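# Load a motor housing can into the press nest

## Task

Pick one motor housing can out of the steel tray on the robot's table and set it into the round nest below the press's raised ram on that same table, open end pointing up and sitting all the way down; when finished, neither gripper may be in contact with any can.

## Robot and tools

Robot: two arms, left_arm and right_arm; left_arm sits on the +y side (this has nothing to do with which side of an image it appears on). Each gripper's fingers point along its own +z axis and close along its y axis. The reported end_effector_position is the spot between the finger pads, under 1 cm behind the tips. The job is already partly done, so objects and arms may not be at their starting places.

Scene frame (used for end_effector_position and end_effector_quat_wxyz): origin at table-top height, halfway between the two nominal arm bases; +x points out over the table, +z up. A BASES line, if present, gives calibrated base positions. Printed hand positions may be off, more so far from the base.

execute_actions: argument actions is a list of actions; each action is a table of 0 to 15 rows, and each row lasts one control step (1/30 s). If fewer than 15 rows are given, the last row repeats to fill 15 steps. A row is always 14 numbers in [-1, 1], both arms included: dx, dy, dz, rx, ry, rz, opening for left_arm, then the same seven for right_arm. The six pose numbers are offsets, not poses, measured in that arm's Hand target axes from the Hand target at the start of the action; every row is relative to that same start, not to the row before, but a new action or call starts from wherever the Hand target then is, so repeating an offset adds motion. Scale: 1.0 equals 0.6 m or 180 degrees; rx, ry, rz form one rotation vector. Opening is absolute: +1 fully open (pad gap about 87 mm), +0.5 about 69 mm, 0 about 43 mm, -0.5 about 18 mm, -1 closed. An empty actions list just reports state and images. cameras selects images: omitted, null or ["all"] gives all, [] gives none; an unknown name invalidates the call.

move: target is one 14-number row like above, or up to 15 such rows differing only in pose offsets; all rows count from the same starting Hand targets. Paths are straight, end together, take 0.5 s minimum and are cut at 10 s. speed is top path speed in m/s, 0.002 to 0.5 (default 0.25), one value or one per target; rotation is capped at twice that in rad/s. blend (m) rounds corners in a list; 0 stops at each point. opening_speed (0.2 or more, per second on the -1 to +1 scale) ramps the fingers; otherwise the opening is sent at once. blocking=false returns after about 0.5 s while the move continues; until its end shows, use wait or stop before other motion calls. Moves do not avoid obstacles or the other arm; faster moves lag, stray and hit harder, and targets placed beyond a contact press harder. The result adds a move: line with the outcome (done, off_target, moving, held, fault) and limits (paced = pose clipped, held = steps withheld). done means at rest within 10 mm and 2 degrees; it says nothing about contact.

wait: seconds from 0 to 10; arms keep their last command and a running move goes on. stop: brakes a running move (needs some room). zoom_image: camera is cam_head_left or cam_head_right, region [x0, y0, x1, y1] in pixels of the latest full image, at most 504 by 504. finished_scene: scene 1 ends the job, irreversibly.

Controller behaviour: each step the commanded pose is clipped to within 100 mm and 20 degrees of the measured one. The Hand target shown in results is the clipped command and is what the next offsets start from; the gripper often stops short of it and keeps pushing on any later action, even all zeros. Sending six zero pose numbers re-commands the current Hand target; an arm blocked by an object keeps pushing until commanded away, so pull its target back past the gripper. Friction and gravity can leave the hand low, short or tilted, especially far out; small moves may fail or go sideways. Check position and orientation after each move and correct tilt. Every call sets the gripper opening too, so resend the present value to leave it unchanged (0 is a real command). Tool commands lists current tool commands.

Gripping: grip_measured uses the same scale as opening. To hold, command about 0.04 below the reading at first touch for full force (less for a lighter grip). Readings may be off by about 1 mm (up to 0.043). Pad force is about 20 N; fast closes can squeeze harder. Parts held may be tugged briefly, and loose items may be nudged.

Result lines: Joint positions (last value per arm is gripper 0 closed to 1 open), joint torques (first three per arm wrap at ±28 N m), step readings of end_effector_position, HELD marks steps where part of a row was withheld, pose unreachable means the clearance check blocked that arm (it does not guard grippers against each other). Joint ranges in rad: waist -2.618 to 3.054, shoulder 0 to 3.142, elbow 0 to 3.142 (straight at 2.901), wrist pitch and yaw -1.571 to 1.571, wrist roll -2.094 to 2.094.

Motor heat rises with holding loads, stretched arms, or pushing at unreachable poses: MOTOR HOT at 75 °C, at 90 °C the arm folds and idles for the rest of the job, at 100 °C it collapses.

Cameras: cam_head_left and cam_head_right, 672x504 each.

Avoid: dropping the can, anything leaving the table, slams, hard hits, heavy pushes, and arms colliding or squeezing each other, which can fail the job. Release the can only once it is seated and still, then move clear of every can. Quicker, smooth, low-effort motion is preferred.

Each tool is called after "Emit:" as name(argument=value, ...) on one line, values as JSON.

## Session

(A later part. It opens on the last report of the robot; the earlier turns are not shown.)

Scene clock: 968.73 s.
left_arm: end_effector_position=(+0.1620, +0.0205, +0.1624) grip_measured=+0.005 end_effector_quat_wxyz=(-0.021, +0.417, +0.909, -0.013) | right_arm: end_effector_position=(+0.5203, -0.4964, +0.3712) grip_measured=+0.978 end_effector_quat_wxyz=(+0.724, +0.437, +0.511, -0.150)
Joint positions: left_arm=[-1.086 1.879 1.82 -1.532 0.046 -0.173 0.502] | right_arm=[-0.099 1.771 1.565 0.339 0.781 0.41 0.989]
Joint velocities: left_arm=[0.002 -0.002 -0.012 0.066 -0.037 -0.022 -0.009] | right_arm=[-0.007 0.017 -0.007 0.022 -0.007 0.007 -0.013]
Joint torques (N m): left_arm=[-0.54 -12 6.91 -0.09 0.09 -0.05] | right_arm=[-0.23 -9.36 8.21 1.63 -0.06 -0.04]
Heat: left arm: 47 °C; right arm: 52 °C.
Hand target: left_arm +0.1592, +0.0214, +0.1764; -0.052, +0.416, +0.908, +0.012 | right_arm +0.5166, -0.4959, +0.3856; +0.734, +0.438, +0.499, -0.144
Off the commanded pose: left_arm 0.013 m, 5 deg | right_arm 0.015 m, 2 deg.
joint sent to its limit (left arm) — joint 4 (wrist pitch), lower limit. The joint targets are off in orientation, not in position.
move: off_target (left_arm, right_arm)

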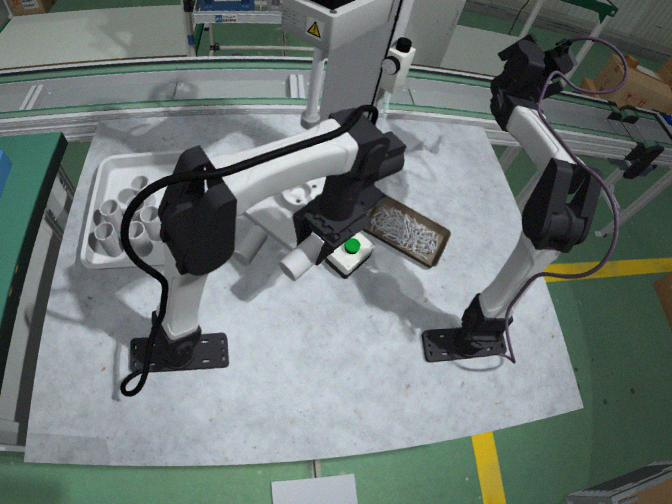

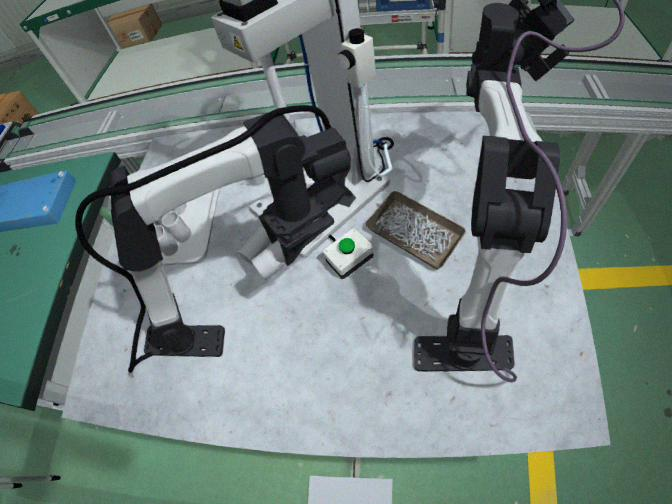

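Emit:
move(target=[0.008,0.199,-0.077,0,-0.5,0,-0.14,0,0,0,0,0,0,1], speed=0.2)

Emit:
zoom_image(camera="cam_head_right", region=[210, 130, 360, 280])

Emit:
zoom_image(camera="cam_head_left", region=[210, 130, 360, 280])

Scene clock: 977.57 s.
left_arm: end_effector_position=(+0.2469, +0.1036, +0.2226) grip_measured=+0.005 end_effector_quat_wxyz=(+0.595, +0.318, +0.685, -0.275) | right_arm: end_effector_position=(+0.5203, -0.4964, +0.3712) grip_measured=+0.978 end_effector_quat_wxyz=(+0.724, +0.437, +0.511, -0.150)
Joint positions: left_arm=[-0.495 0.633 0.512 -0.033 0.422 0.066 0.502] | right_arm=[-0.099 1.771 1.565 0.339 0.781 0.41 0.989]
Joint velocities: left_arm=[0.007 -0.007 -0.017 -0.007 0.007 -0.037 0.004] | right_arm=[-0.002 -0.017 -0.012 -0.066 -0.095 0.11 0.003]
Joint torques (N m): left_arm=[0.55 -0.21 6.37 2.01 0.25 -0.09] | right_arm=[-0.21 -9.36 8.21 1.63 -0.06 -0.04]
Heat: left arm: 46 °C; right arm: 52 °C.
Hand target: left_arm +0.2491, +0.1017, +0.2298; +0.607, +0.316, +0.673, -0.281 | right_arm +0.5166, -0.4959, +0.3856; +0.734, +0.438, +0.499, -0.144
Off the commanded pose: left_arm 0.006 m, 3 deg | right_arm 0.015 m, 2 deg.
move: off_target (left_arm, right_arm)

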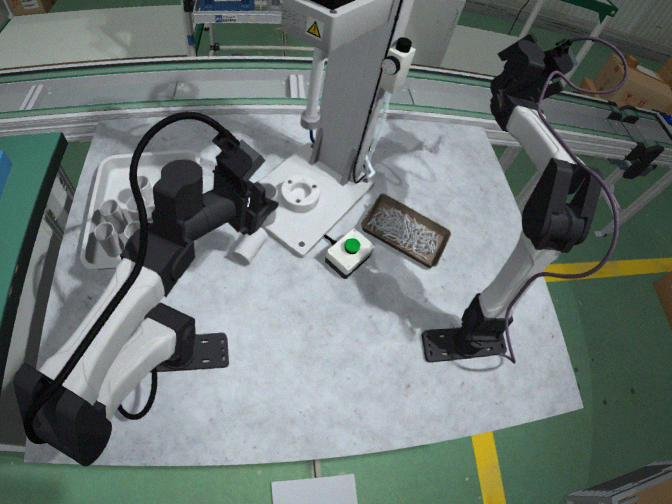

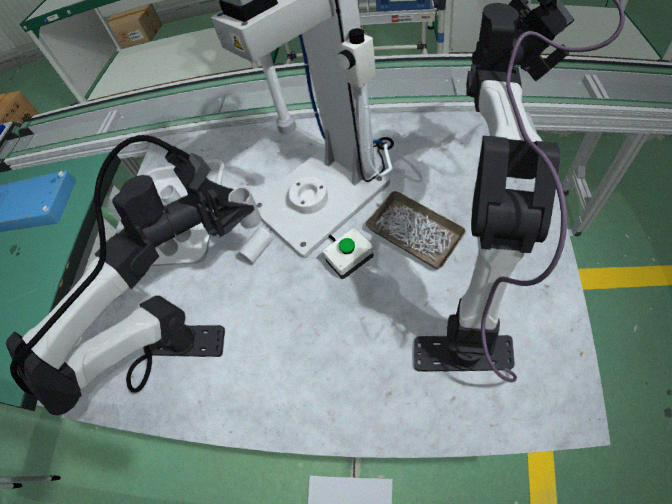

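Scaled by 3.360.

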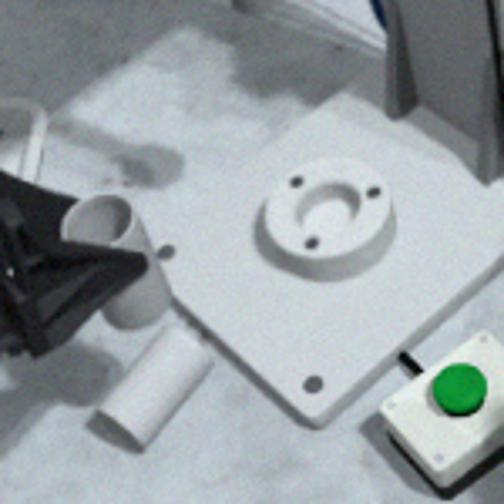

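Scaled by 3.360.

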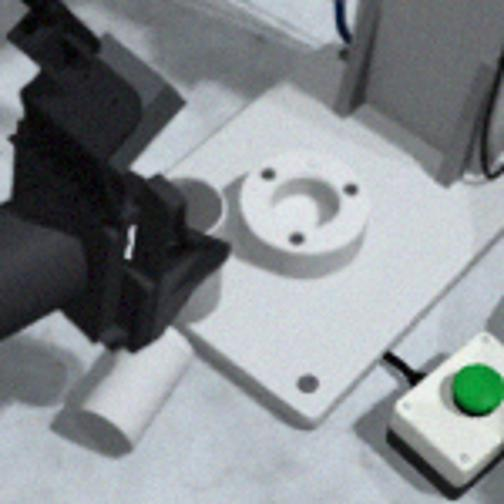

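Emit:
move(target=[0.034,0.144,0.238,0,-0.015,0,-0.14,0,0,0,0,0,0,1], speed=0.12)

Emit:
zoom_image(camera="cam_head_right", region=[240, 110, 360, 230])

Emit:
zoom_image(camera="cam_head_left", region=[240, 110, 360, 230])

Scene clock: 991.43 s.
left_arm: end_effector_position=(+0.3958, +0.0555, +0.1676) grip_measured=+0.005 end_effector_quat_wxyz=(+0.598, +0.311, +0.682, -0.283) | right_arm: end_effector_position=(+0.5203, -0.4964, +0.3712) grip_measured=+0.978 end_effector_quat_wxyz=(+0.724, +0.437, +0.511, -0.150)
Joint positions: left_arm=[-0.42 1.496 0.689 0.664 0.5 0.054 0.502] | right_arm=[-0.099 1.771 1.565 0.339 0.781 0.41 0.989]
Joint velocities: left_arm=[0.017 0.017 -0.007 -0.037 -0.007 0.007 0.006] | right_arm=[-0.002 0.002 -0.007 -0.007 -0.037 0.066 -0.013]
Joint torques (N m): left_arm=[0.53 -5.89 8.99 2.04 0.27 -0.07] | right_arm=[-0.23 -9.35 8.21 1.63 -0.06 -0.04]
Heat: left arm: 46 °C; right arm: 52 °C.
Hand target: left_arm +0.4065, +0.0513, +0.1904; +0.622, +0.311, +0.658, -0.288 | right_arm +0.5166, -0.4959, +0.3856; +0.734, +0.438, +0.499, -0.144
Off the commanded pose: left_arm 0.030 m, 4 deg | right_arm 0.015 m, 2 deg.
move: off_target (left_arm, right_arm)

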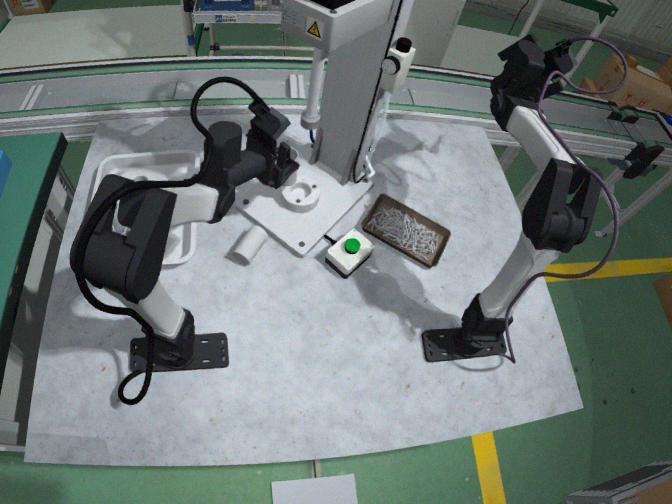

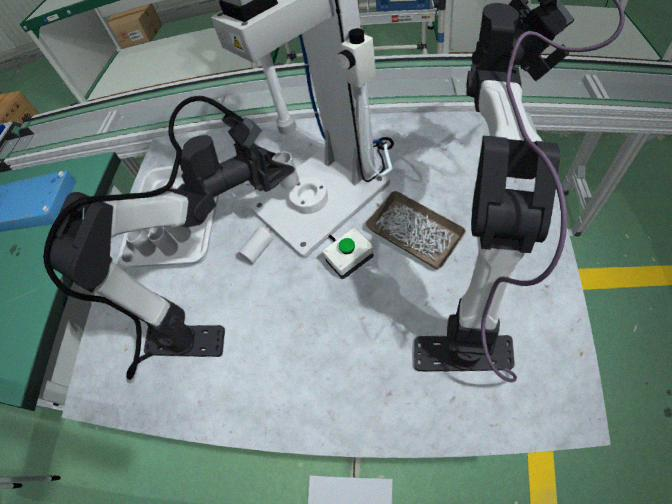

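Scaled by 4.200.

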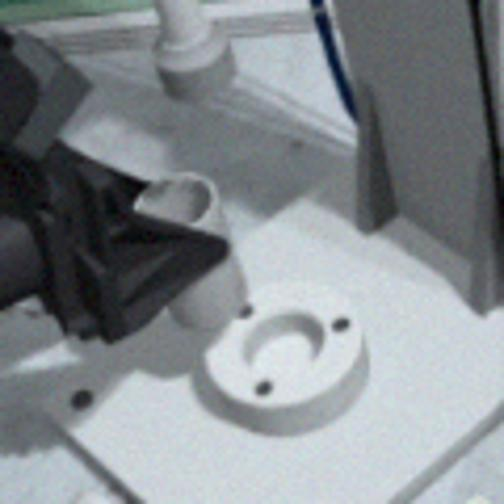

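Scaled by 4.200.

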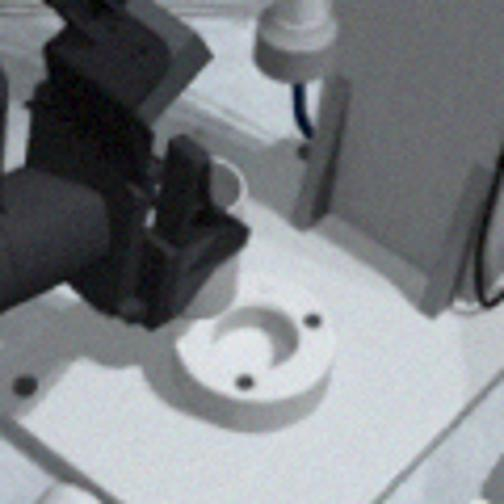

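Emit:
move(target=[0.027,0.0155,0.065,0,0,0,-0.14,0,0,0,0,0,0,1], speed=0.08)

Emit:
zoom_image(camera="cam_head_right", region=[250, 120, 350, 220])

Emit:
zoom_image(camera="cam_head_left", region=[250, 120, 350, 220])

Scene clock: 999.10 s.
left_arm: end_effector_position=(+0.4275, +0.0356, +0.1503) grip_measured=+0.005 end_effector_quat_wxyz=(+0.598, +0.313, +0.680, -0.287) | right_arm: end_effector_position=(+0.5203, -0.4964, +0.3712) grip_measured=+0.978 end_effector_quat_wxyz=(+0.724, +0.437, +0.511, -0.150)
Joint positions: left_arm=[-0.438 1.683 0.791 0.755 0.49 0.049 0.502] | right_arm=[-0.099 1.771 1.565 0.339 0.781 0.41 0.989]
Joint velocities: left_arm=[0.007 -0.002 -0.002 -0.037 -0.037 -0.007 0.001] | right_arm=[-0.007 -0.007 -0.012 -0.095 0.066 -0.051 0.003]
Joint torques (N m): left_arm=[-0.62 -7.16 8.5 2.01 0.09 -0.08] | right_arm=[-0.21 -9.36 8.21 1.63 -0.06 -0.04]
Heat: left arm: 47 °C; right arm: 52 °C.
Hand target: left_arm +0.4381, +0.0286, +0.1710; +0.622, +0.311, +0.658, -0.288 | right_arm +0.5166, -0.4959, +0.3856; +0.734, +0.438, +0.499, -0.144
Off the commanded pose: left_arm 0.025 m, 4 deg | right_arm 0.015 m, 2 deg.
move: off_target (left_arm, right_arm)

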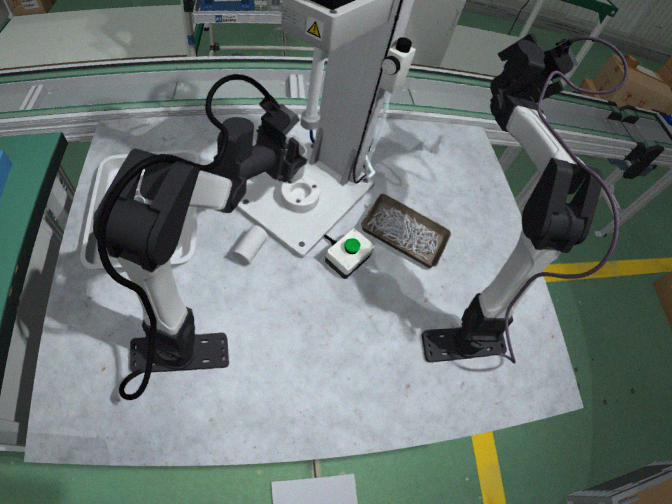

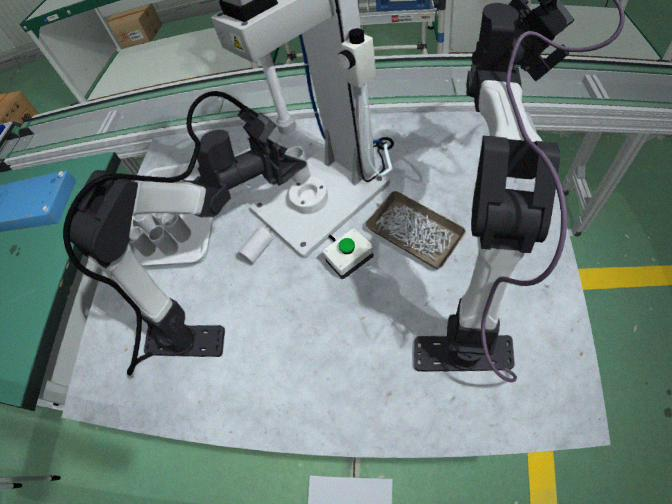

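Scaled by 5.040.

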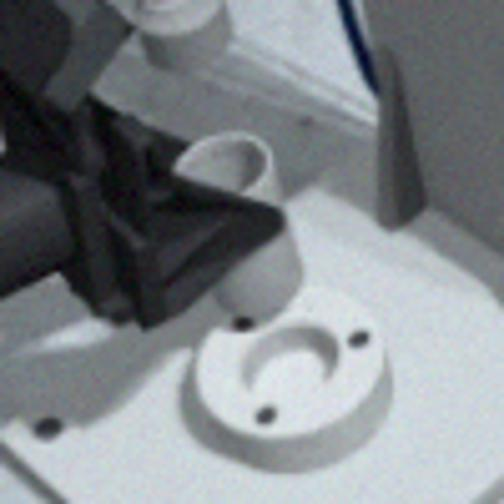

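Scaled by 5.040.

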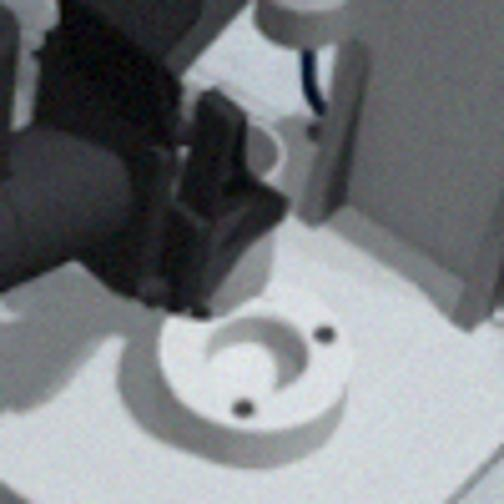

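Emit:
move(target=[0.042,-0.001,0.019,0,0,0,-0.14,0,0,0,0,0,0,1], speed=0.06)

Emit:
zoom_image(camera="cam_head_right", region=[270, 130, 350, 210])

Emit:
zoom_image(camera="cam_head_left", region=[260, 130, 340, 210])

Scene clock: 1010.40 s.
left_arm: end_effector_position=(+0.4366, +0.0272, +0.1348) grip_measured=+0.005 end_effector_quat_wxyz=(+0.609, +0.313, +0.669, -0.288) | right_arm: end_effector_position=(+0.5203, -0.4964, +0.3712) grip_measured=+0.978 end_effector_quat_wxyz=(+0.724, +0.437, +0.511, -0.150)
Joint positions: left_arm=[-0.45 1.78 0.791 0.886 0.479 0.043 0.502] | right_arm=[-0.099 1.771 1.565 0.339 0.781 0.41 0.989]
Joint velocities: left_arm=[0.002 -0.022 -0.007 0.007 0.051 0.022 -0.006] | right_arm=[-0.007 0.007 -0.012 0.007 -0.007 0.051 0.024]
Joint torques (N m): left_arm=[-0.73 -7.25 7.47 1.85 0.01 -0.04] | right_arm=[-0.23 -9.35 8.23 1.62 -0.06 -0.04]
Heat: left arm: 49 °C; right arm: 52 °C.
Hand target: left_arm +0.4439, +0.0212, +0.1448; +0.622, +0.310, +0.658, -0.288 | right_arm +0.5166, -0.4959, +0.3856; +0.734, +0.438, +0.499, -0.144
Off the commanded pose: left_arm 0.014 m, 2 deg | right_arm 0.015 m, 2 deg.
move: off_target (left_arm, right_arm)

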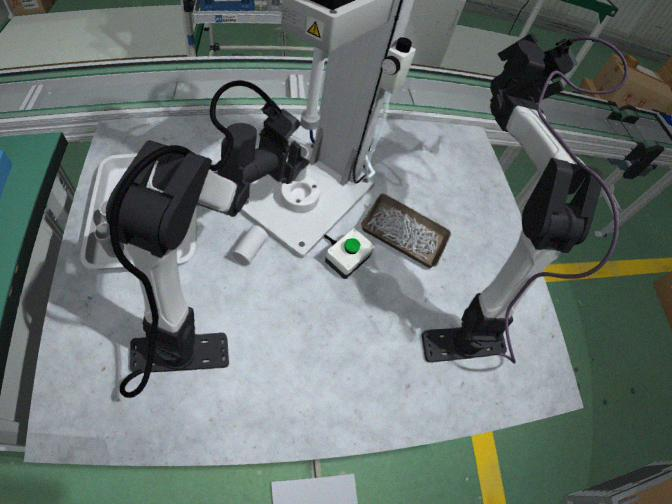

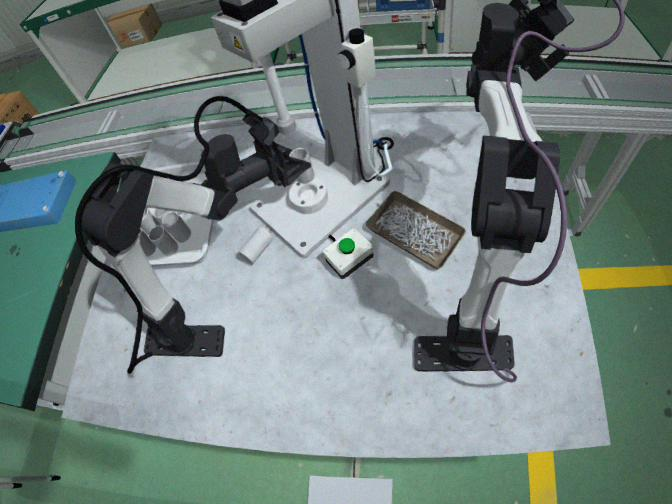

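Scaled by 6.300.

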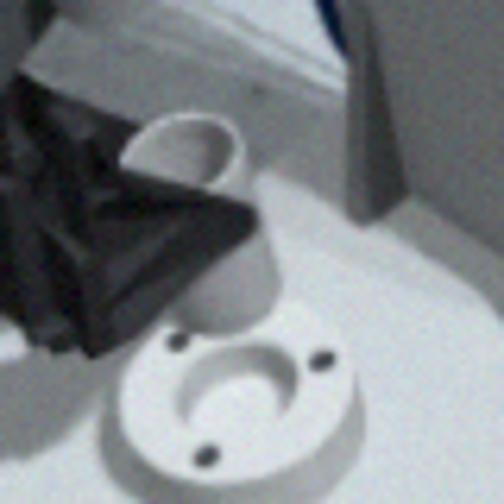

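Scaled by 6.300.

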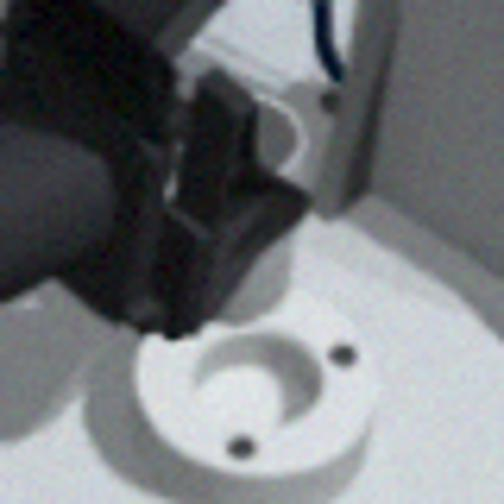

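Emit:
move(target=[0.02,-0.017,-0.011,0,0,0,-0.14,0,0,0,0,0,0,1], speed=0.05)

Emit:
zoom_image(camera="cam_head_right", region=[270, 130, 350, 210])

Emit:
zoom_image(camera="cam_head_left", region=[260, 130, 340, 210])

Scene clock: 1018.57 s.
left_arm: end_effector_position=(+0.4345, +0.0262, +0.1355) grip_measured=+0.005 end_effector_quat_wxyz=(+0.622, +0.307, +0.663, -0.283) | right_arm: end_effector_position=(+0.5203, -0.4964, +0.3712) grip_measured=+0.978 end_effector_quat_wxyz=(+0.724, +0.437, +0.511, -0.150)
Joint positions: left_arm=[-0.463 1.783 0.764 0.945 0.448 0.039 0.502] | right_arm=[-0.099 1.771 1.565 0.339 0.781 0.41 0.989]
Joint velocities: left_arm=[0.007 -0.017 -0.002 0.037 -0.037 -0.051 -0.001] | right_arm=[-0.007 -0.002 -0.017 0.051 -0.051 0.051 -0.003]
Joint torques (N m): left_arm=[-1.1 -7.24 4.67 1.86 0.14 0.01] | right_arm=[-0.23 -9.36 8.21 1.63 -0.06 -0.04]
Heat: left arm: 49 °C; right arm: 52 °C.
Hand target: left_arm +0.4312, +0.0203, +0.1332; +0.622, +0.310, +0.658, -0.288 | right_arm +0.5166, -0.4959, +0.3856; +0.734, +0.438, +0.499, -0.144
Off the commanded pose: left_arm 0.007 m, 1 deg | right_arm 0.015 m, 2 deg.
move: off_target (right_arm)

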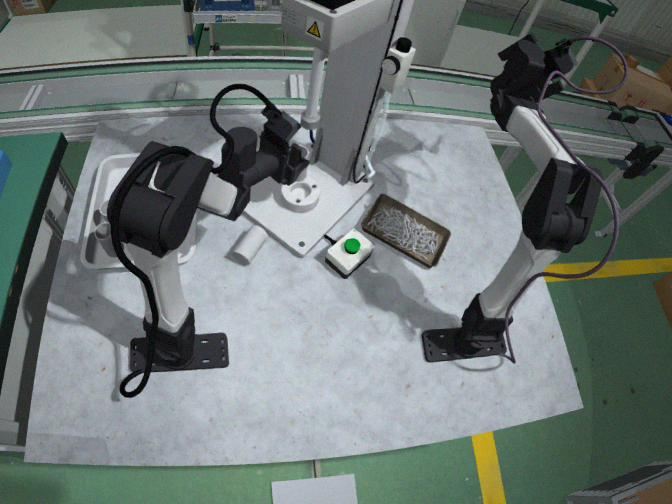

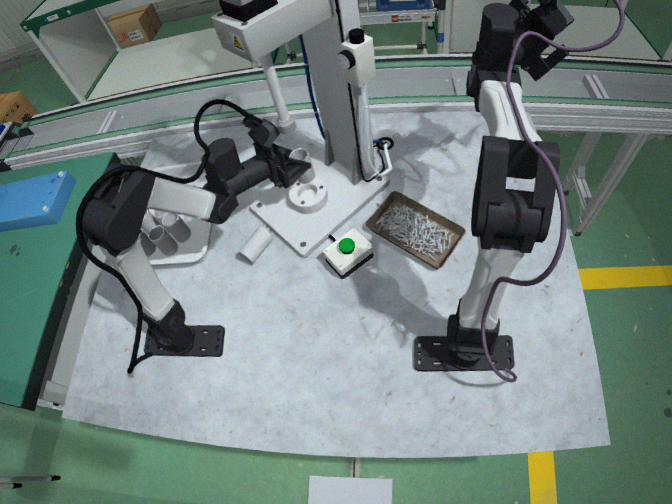

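Scaled by 6.300.

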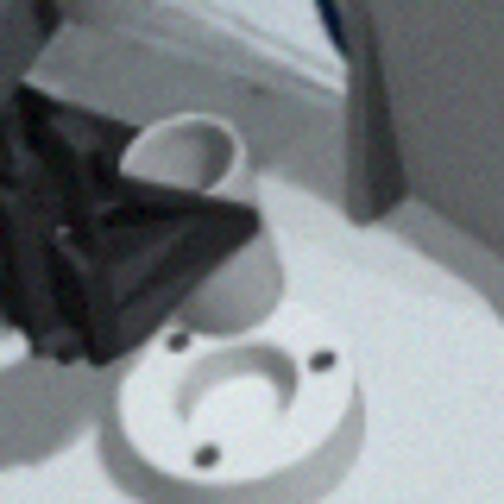

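Scaled by 6.300.

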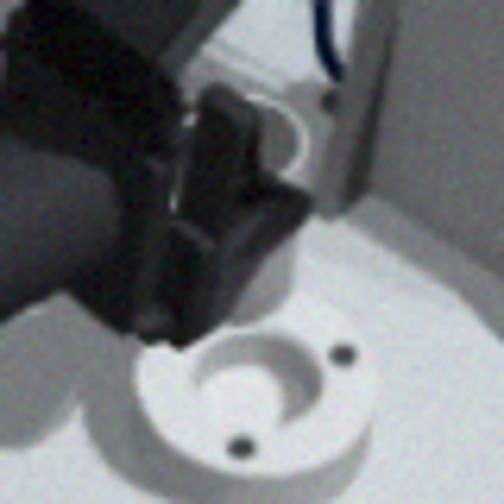

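Emit:
move(target=[[-0.045,0,-0.003,0,0,0,-0.14,0,0,0,0,0,0,1],[-0.045,-0.047,-0.032,0,0,0,-0.14,0,0,0,0,0,0,1]], speed=0.06)

Emit:
zoom_image(camera="cam_head_right", region=[270, 130, 350, 210])

Emit:
zoom_image(camera="cam_head_left", region=[260, 130, 340, 210])

Scene clock: 1026.30 s.
left_arm: end_effector_position=(+0.3990, +0.0143, +0.1431) grip_measured=+0.005 end_effector_quat_wxyz=(+0.602, +0.312, +0.675, -0.291) | right_arm: end_effector_position=(+0.5203, -0.4964, +0.3712) grip_measured=+0.978 end_effector_quat_wxyz=(+0.724, +0.437, +0.511, -0.150)
Joint positions: left_arm=[-0.534 1.654 0.699 0.84 0.399 0.027 0.502] | right_arm=[-0.099 1.771 1.565 0.339 0.781 0.41 0.989]
Joint velocities: left_arm=[0.012 0.007 0.032 -0.037 -0.037 -0.037 0.004] | right_arm=[0.002 0.002 -0.007 0.066 -0.007 -0.037 -0.013]
Joint torques (N m): left_arm=[-0.28 -11.18 4.96 1.82 0.11 0.09] | right_arm=[-0.23 -9.36 8.21 1.63 -0.06 -0.04]
Heat: left arm: 47 °C; right arm: 52 °C.
Hand target: left_arm +0.3985, +0.0148, +0.1620; +0.622, +0.309, +0.658, -0.290 | right_arm +0.5166, -0.4959, +0.3856; +0.734, +0.438, +0.499, -0.144
Off the commanded pose: left_arm 0.018 m, 3 deg | right_arm 0.015 m, 2 deg.
move: off_target (left_arm, right_arm)

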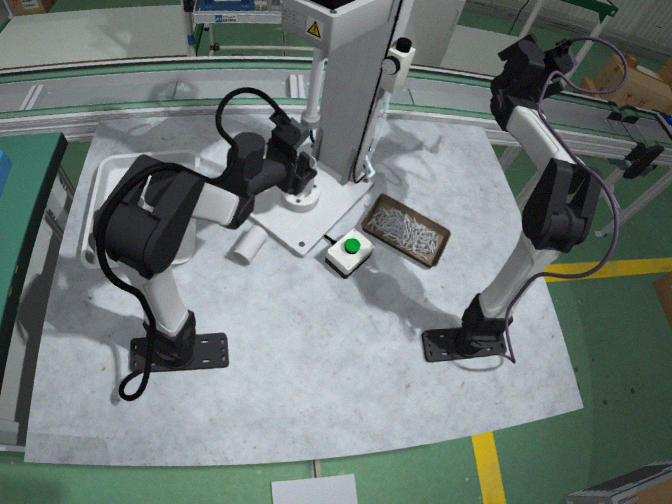

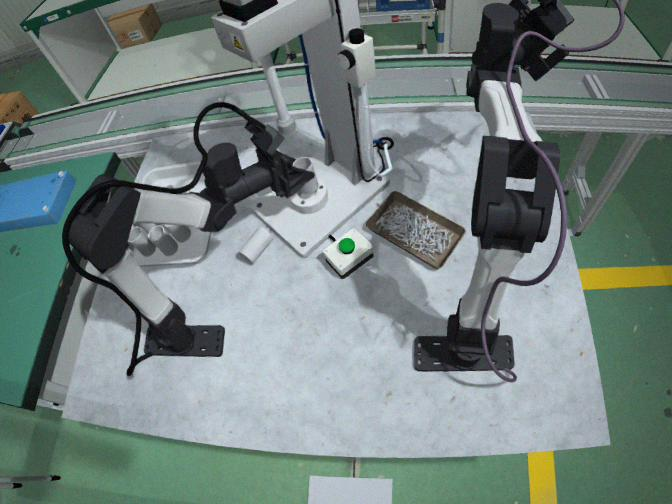

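Scaled by 6.300.

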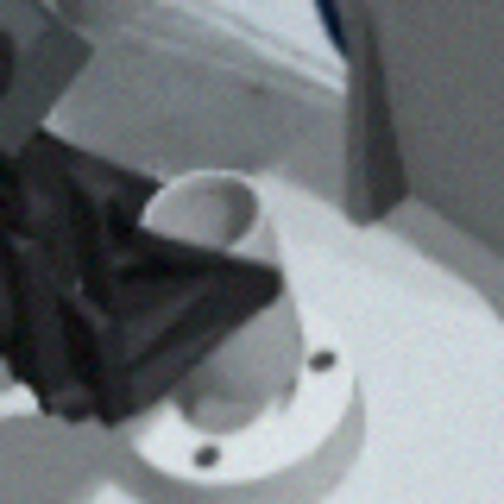

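Scaled by 6.300.

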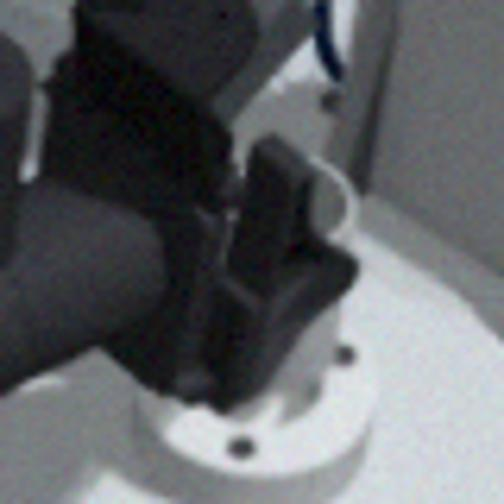

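Emit:
move(target=[0.026,0.002,-0.002,0,0,0,-0.14,0,0,0,0,0,0,1], speed=0.04)

Emit:
zoom_image(camera="cam_head_right", region=[270, 130, 350, 210])

Emit:
zoom_image(camera="cam_head_left", region=[260, 130, 340, 210])

Scene clock: 1031.70 s.
left_arm: end_effector_position=(+0.3946, +0.0167, +0.1398) grip_measured=+0.005 end_effector_quat_wxyz=(+0.608, +0.311, +0.670, -0.291) | right_arm: end_effector_position=(+0.5203, -0.4964, +0.3712) grip_measured=+0.978 end_effector_quat_wxyz=(+0.724, +0.437, +0.511, -0.150)
Joint positions: left_arm=[-0.534 1.654 0.664 0.891 0.398 0.027 0.502] | right_arm=[-0.099 1.771 1.565 0.339 0.781 0.41 0.989]
Joint velocities: left_arm=[-0.002 0.007 -0.002 -0.007 0.022 0.051 0.001] | right_arm=[-0.007 -0.017 -0.027 0.022 0.007 -0.095 0.003]
Joint torques (N m): left_arm=[0.42 -6.98 4.85 2.03 0.12 0.09] | right_arm=[-0.21 -9.36 8.21 1.63 -0.06 -0.04]
Heat: left arm: 46 °C; right arm: 52 °C.
Hand target: left_arm +0.3980, +0.0174, +0.1466; +0.622, +0.309, +0.658, -0.289 | right_arm +0.5166, -0.4959, +0.3856; +0.734, +0.438, +0.499, -0.144
Off the commanded pose: left_arm 0.008 m, 2 deg | right_arm 0.015 m, 2 deg.
move: off_target (right_arm)

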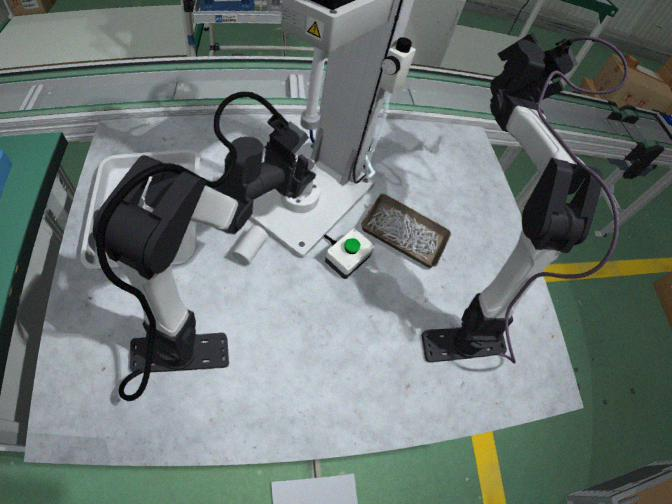

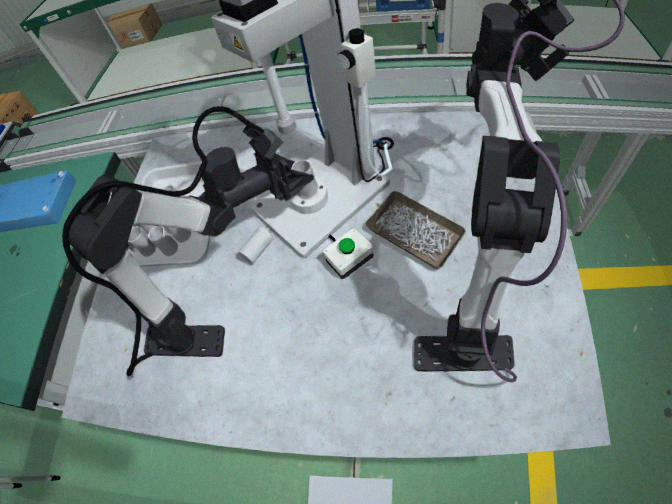

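Scaled by 6.300.

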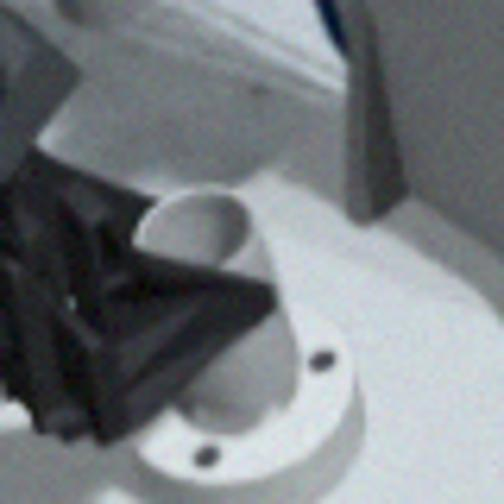

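Scaled by 6.300.

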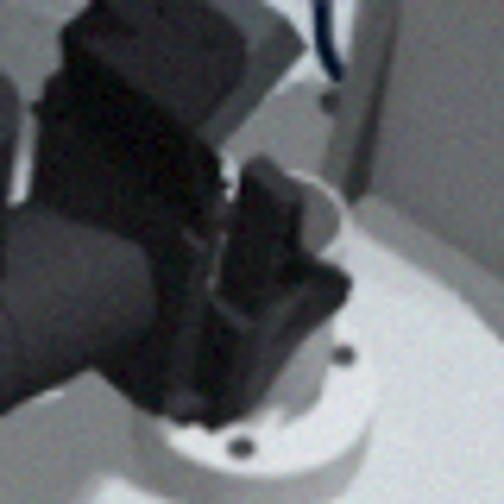

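Emit:
move(target=[0.02,0.003,0.002,0,0,0,-0.14,0,0,0,0,0,0,1], speed=0.04)

Emit:
zoom_image(camera="cam_head_right", region=[270, 130, 350, 210])

Emit:
zoom_image(camera="cam_head_left", region=[260, 130, 340, 210])

Scene clock: 1035.70 s.
left_arm: end_effector_position=(+0.3971, +0.0162, +0.1339) grip_measured=+0.005 end_effector_quat_wxyz=(+0.616, +0.310, +0.663, -0.291) | right_arm: end_effector_position=(+0.5203, -0.4964, +0.3712) grip_measured=+0.978 end_effector_quat_wxyz=(+0.724, +0.437, +0.511, -0.150)
Joint positions: left_arm=[-0.533 1.693 0.651 0.964 0.398 0.027 0.502] | right_arm=[-0.099 1.771 1.565 0.339 0.781 0.41 0.989]
Joint velocities: left_arm=[0.017 0.012 -0.002 0.022 -0.037 -0.066 -0.006] | right_arm=[-0.012 -0.007 -0.017 -0.022 -0.037 -0.051 0.003]
Joint torques (N m): left_arm=[0.87 -6.42 4.62 1.93 0.14 0.09] | right_arm=[-0.23 -9.36 8.21 1.63 -0.06 -0.04]
Heat: left arm: 46 °C; right arm: 52 °C.
Hand target: left_arm +0.3997, +0.0184, +0.1344; +0.623, +0.309, +0.658, -0.289 | right_arm +0.5166, -0.4959, +0.3856; +0.734, +0.438, +0.499, -0.144
Off the commanded pose: left_arm 0.003 m, 1 deg | right_arm 0.015 m, 2 deg.
move: off_target (right_arm)

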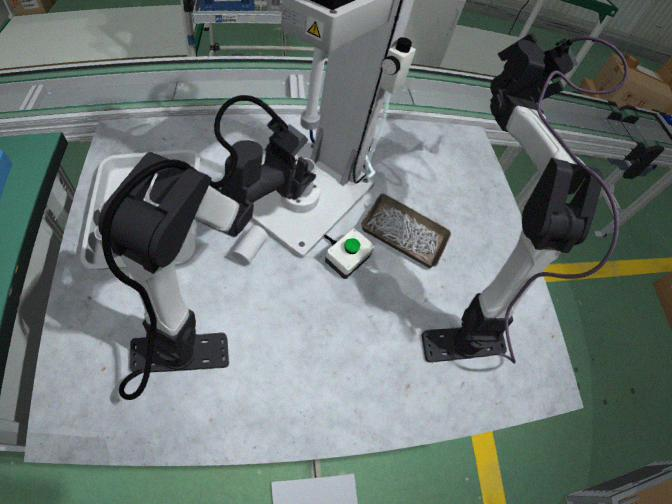

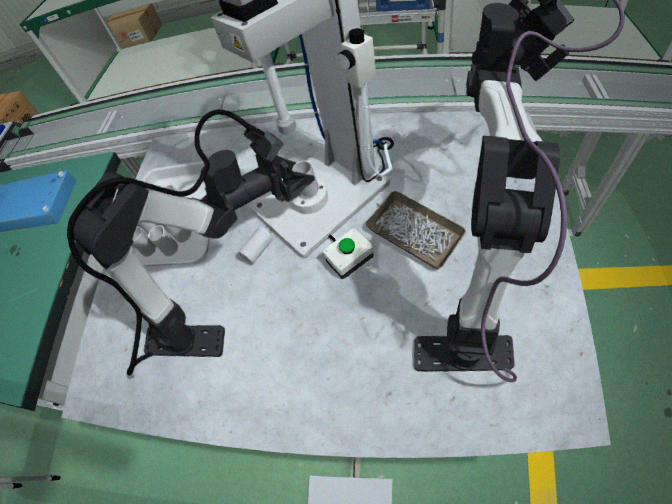

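Scaled by 6.300.

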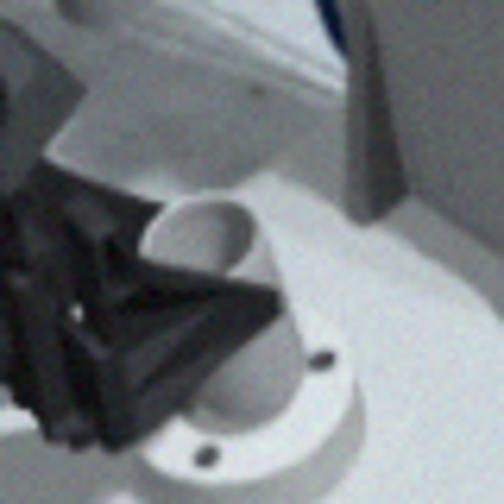

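Scaled by 6.300.

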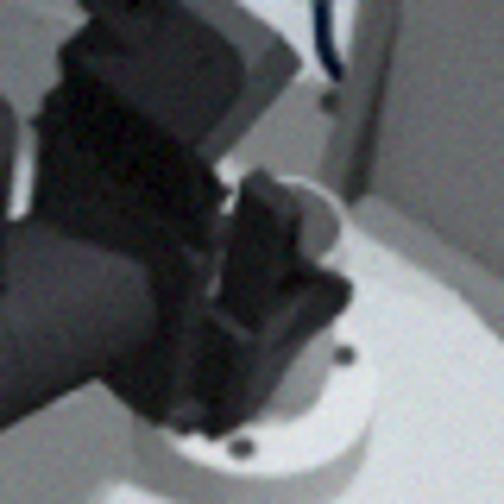

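Emit:
move(target=[0.008,0.002,-0.01,0,0.012,0,-0.14,0,0,0,0,0,0,1], speed=0.04)

Emit:
zoom_image(camera="cam_head_right", region=[270, 130, 350, 210])

Emit:
zoom_image(camera="cam_head_left", region=[260, 130, 340, 210])

Scene clock: 1041.40 s.
left_arm: end_effector_position=(+0.3973, +0.0175, +0.1331) grip_measured=+0.005 end_effector_quat_wxyz=(+0.614, +0.314, +0.663, -0.291) | right_arm: end_effector_position=(+0.5203, -0.4964, +0.3712) grip_measured=+0.978 end_effector_quat_wxyz=(+0.724, +0.437, +0.511, -0.150)
Joint positions: left_arm=[-0.527 1.693 0.651 0.96 0.41 0.034 0.502] | right_arm=[-0.099 1.771 1.565 0.339 0.781 0.41 0.989]
Joint velocities: left_arm=[-0.002 0.007 0.002 -0.037 -0.007 0.037 -0.006] | right_arm=[-0.002 -0.017 -0.007 -0.007 -0.051 0.022 -0.008]
Joint torques (N m): left_arm=[1.11 -9.22 4.19 1.36 0.14 0.19] | right_arm=[-0.23 -9.36 8.21 1.63 -0.06 -0.04]
Heat: left arm: 45 °C; right arm: 53 °C.
Hand target: left_arm +0.3967, +0.0240, +0.1301; +0.610, +0.315, +0.670, -0.283 | right_arm +0.5166, -0.4959, +0.3856; +0.734, +0.438, +0.499, -0.144
Off the commanded pose: left_arm 0.007 m, 1 deg | right_arm 0.015 m, 2 deg.
move: off_target (right_arm)

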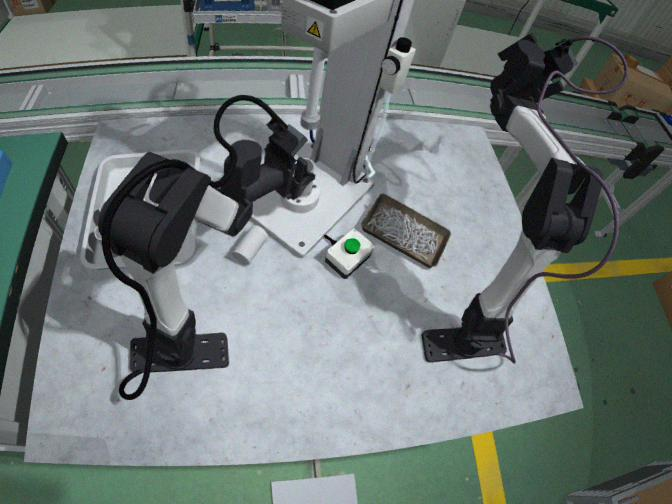

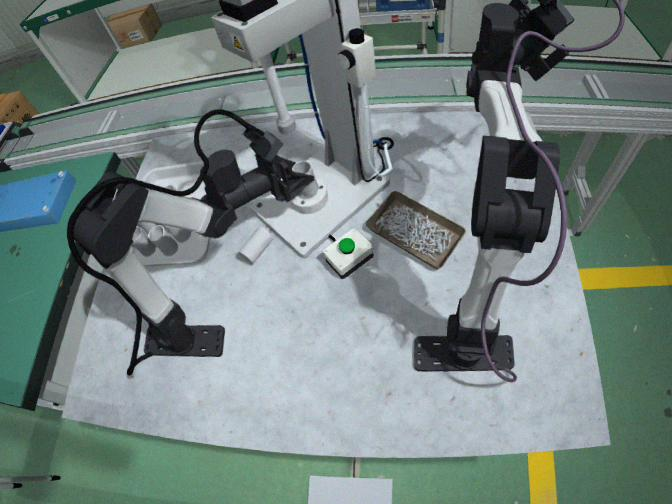

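Scaled by 6.300.

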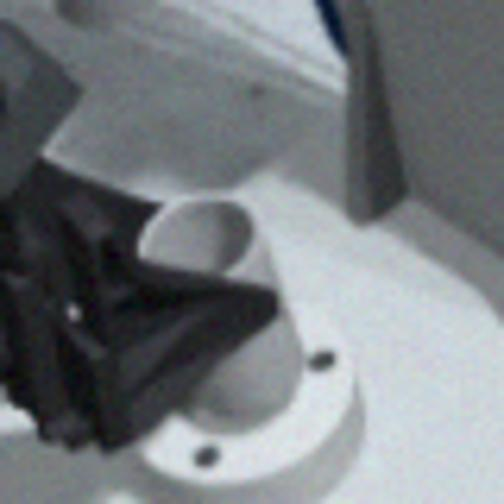

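Scaled by 6.300.

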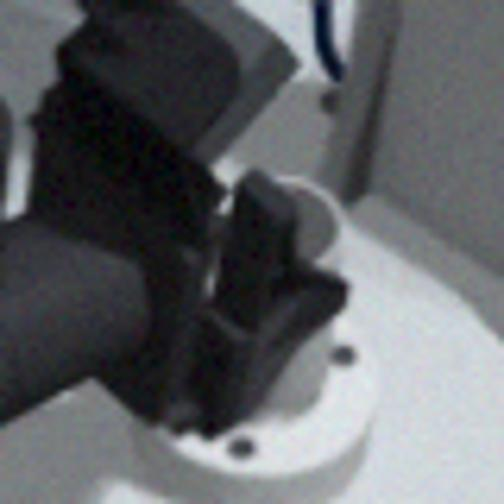

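Emit:
move(target=[[-0.025,0.003,-0.004,0,0,0,-0.14,0,0,0,0,0,0,1],[0.012,0.003,-0.005,0,0,0,-0.14,0,0,0,0,0,0,1]], speed=0.05)

Emit:
zoom_image(camera="cam_head_right", region=[270, 130, 350, 210])

Emit:
zoom_image(camera="cam_head_left", region=[260, 130, 340, 210])

Scene clock: 1046.97 s.
left_arm: end_effector_position=(+0.3927, +0.0224, +0.1289) grip_measured=+0.005 end_effector_quat_wxyz=(+0.609, +0.316, +0.667, -0.291) | right_arm: end_effector_position=(+0.5203, -0.4964, +0.3712) grip_measured=+0.978 end_effector_quat_wxyz=(+0.724, +0.437, +0.511, -0.150)
Joint positions: left_arm=[-0.517 1.678 0.629 0.95 0.421 0.036 0.502] | right_arm=[-0.099 1.771 1.565 0.339 0.781 0.41 0.989]
Joint velocities: left_arm=[-0.002 0.007 0.002 -0.007 -0.051 -0.037 -0.004] | right_arm=[-0.002 -0.002 -0.002 0.007 0.022 0.037 -0.013]
Joint torques (N m): left_arm=[1.25 -6.08 4.25 1.74 0.11 0.2] | right_arm=[-0.23 -9.36 8.21 1.63 -0.06 -0.04]
Heat: left arm: 45 °C; right arm: 53 °C.
Hand target: left_arm +0.3956, +0.0282, +0.1230; +0.610, +0.315, +0.670, -0.283 | right_arm +0.5166, -0.4959, +0.3856; +0.734, +0.438, +0.499, -0.144
Off the commanded pose: left_arm 0.009 m, 1 deg | right_arm 0.015 m, 2 deg.
move: off_target (right_arm)

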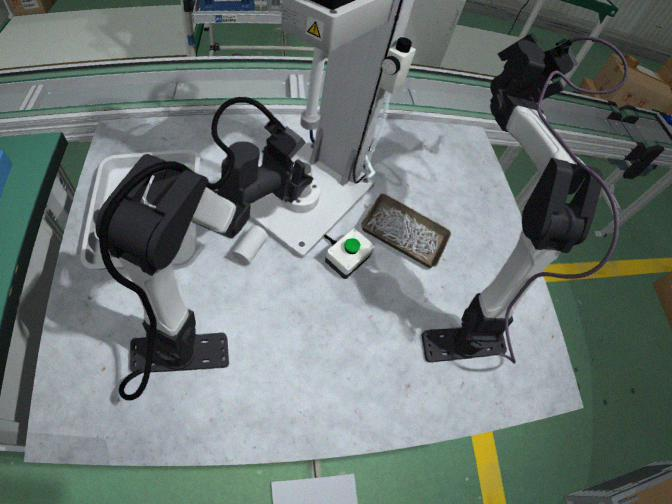

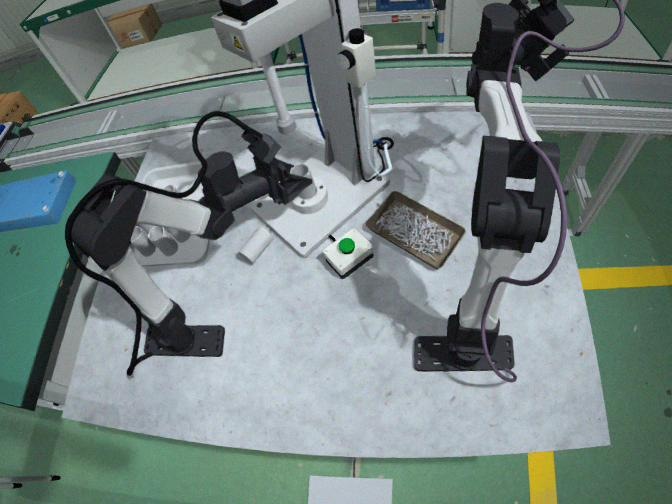

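Scaled by 6.300.

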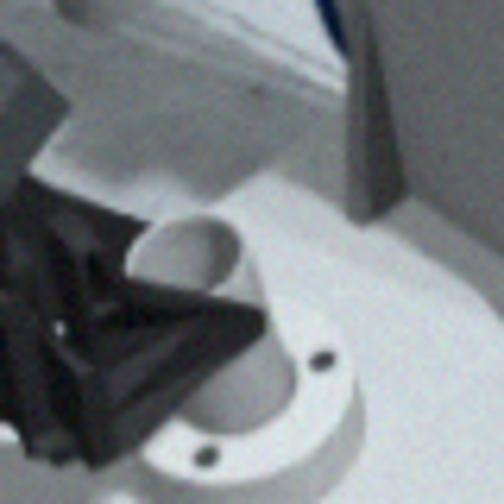

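Scaled by 6.300.

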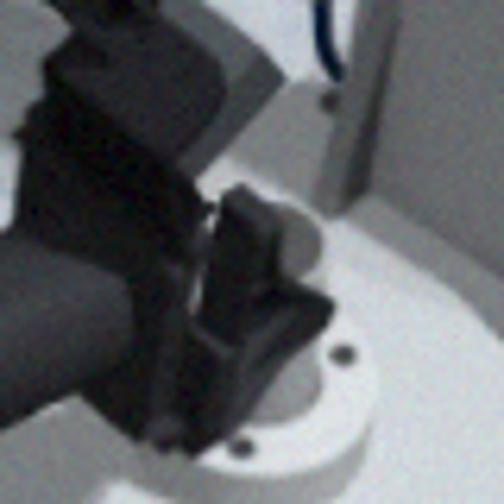

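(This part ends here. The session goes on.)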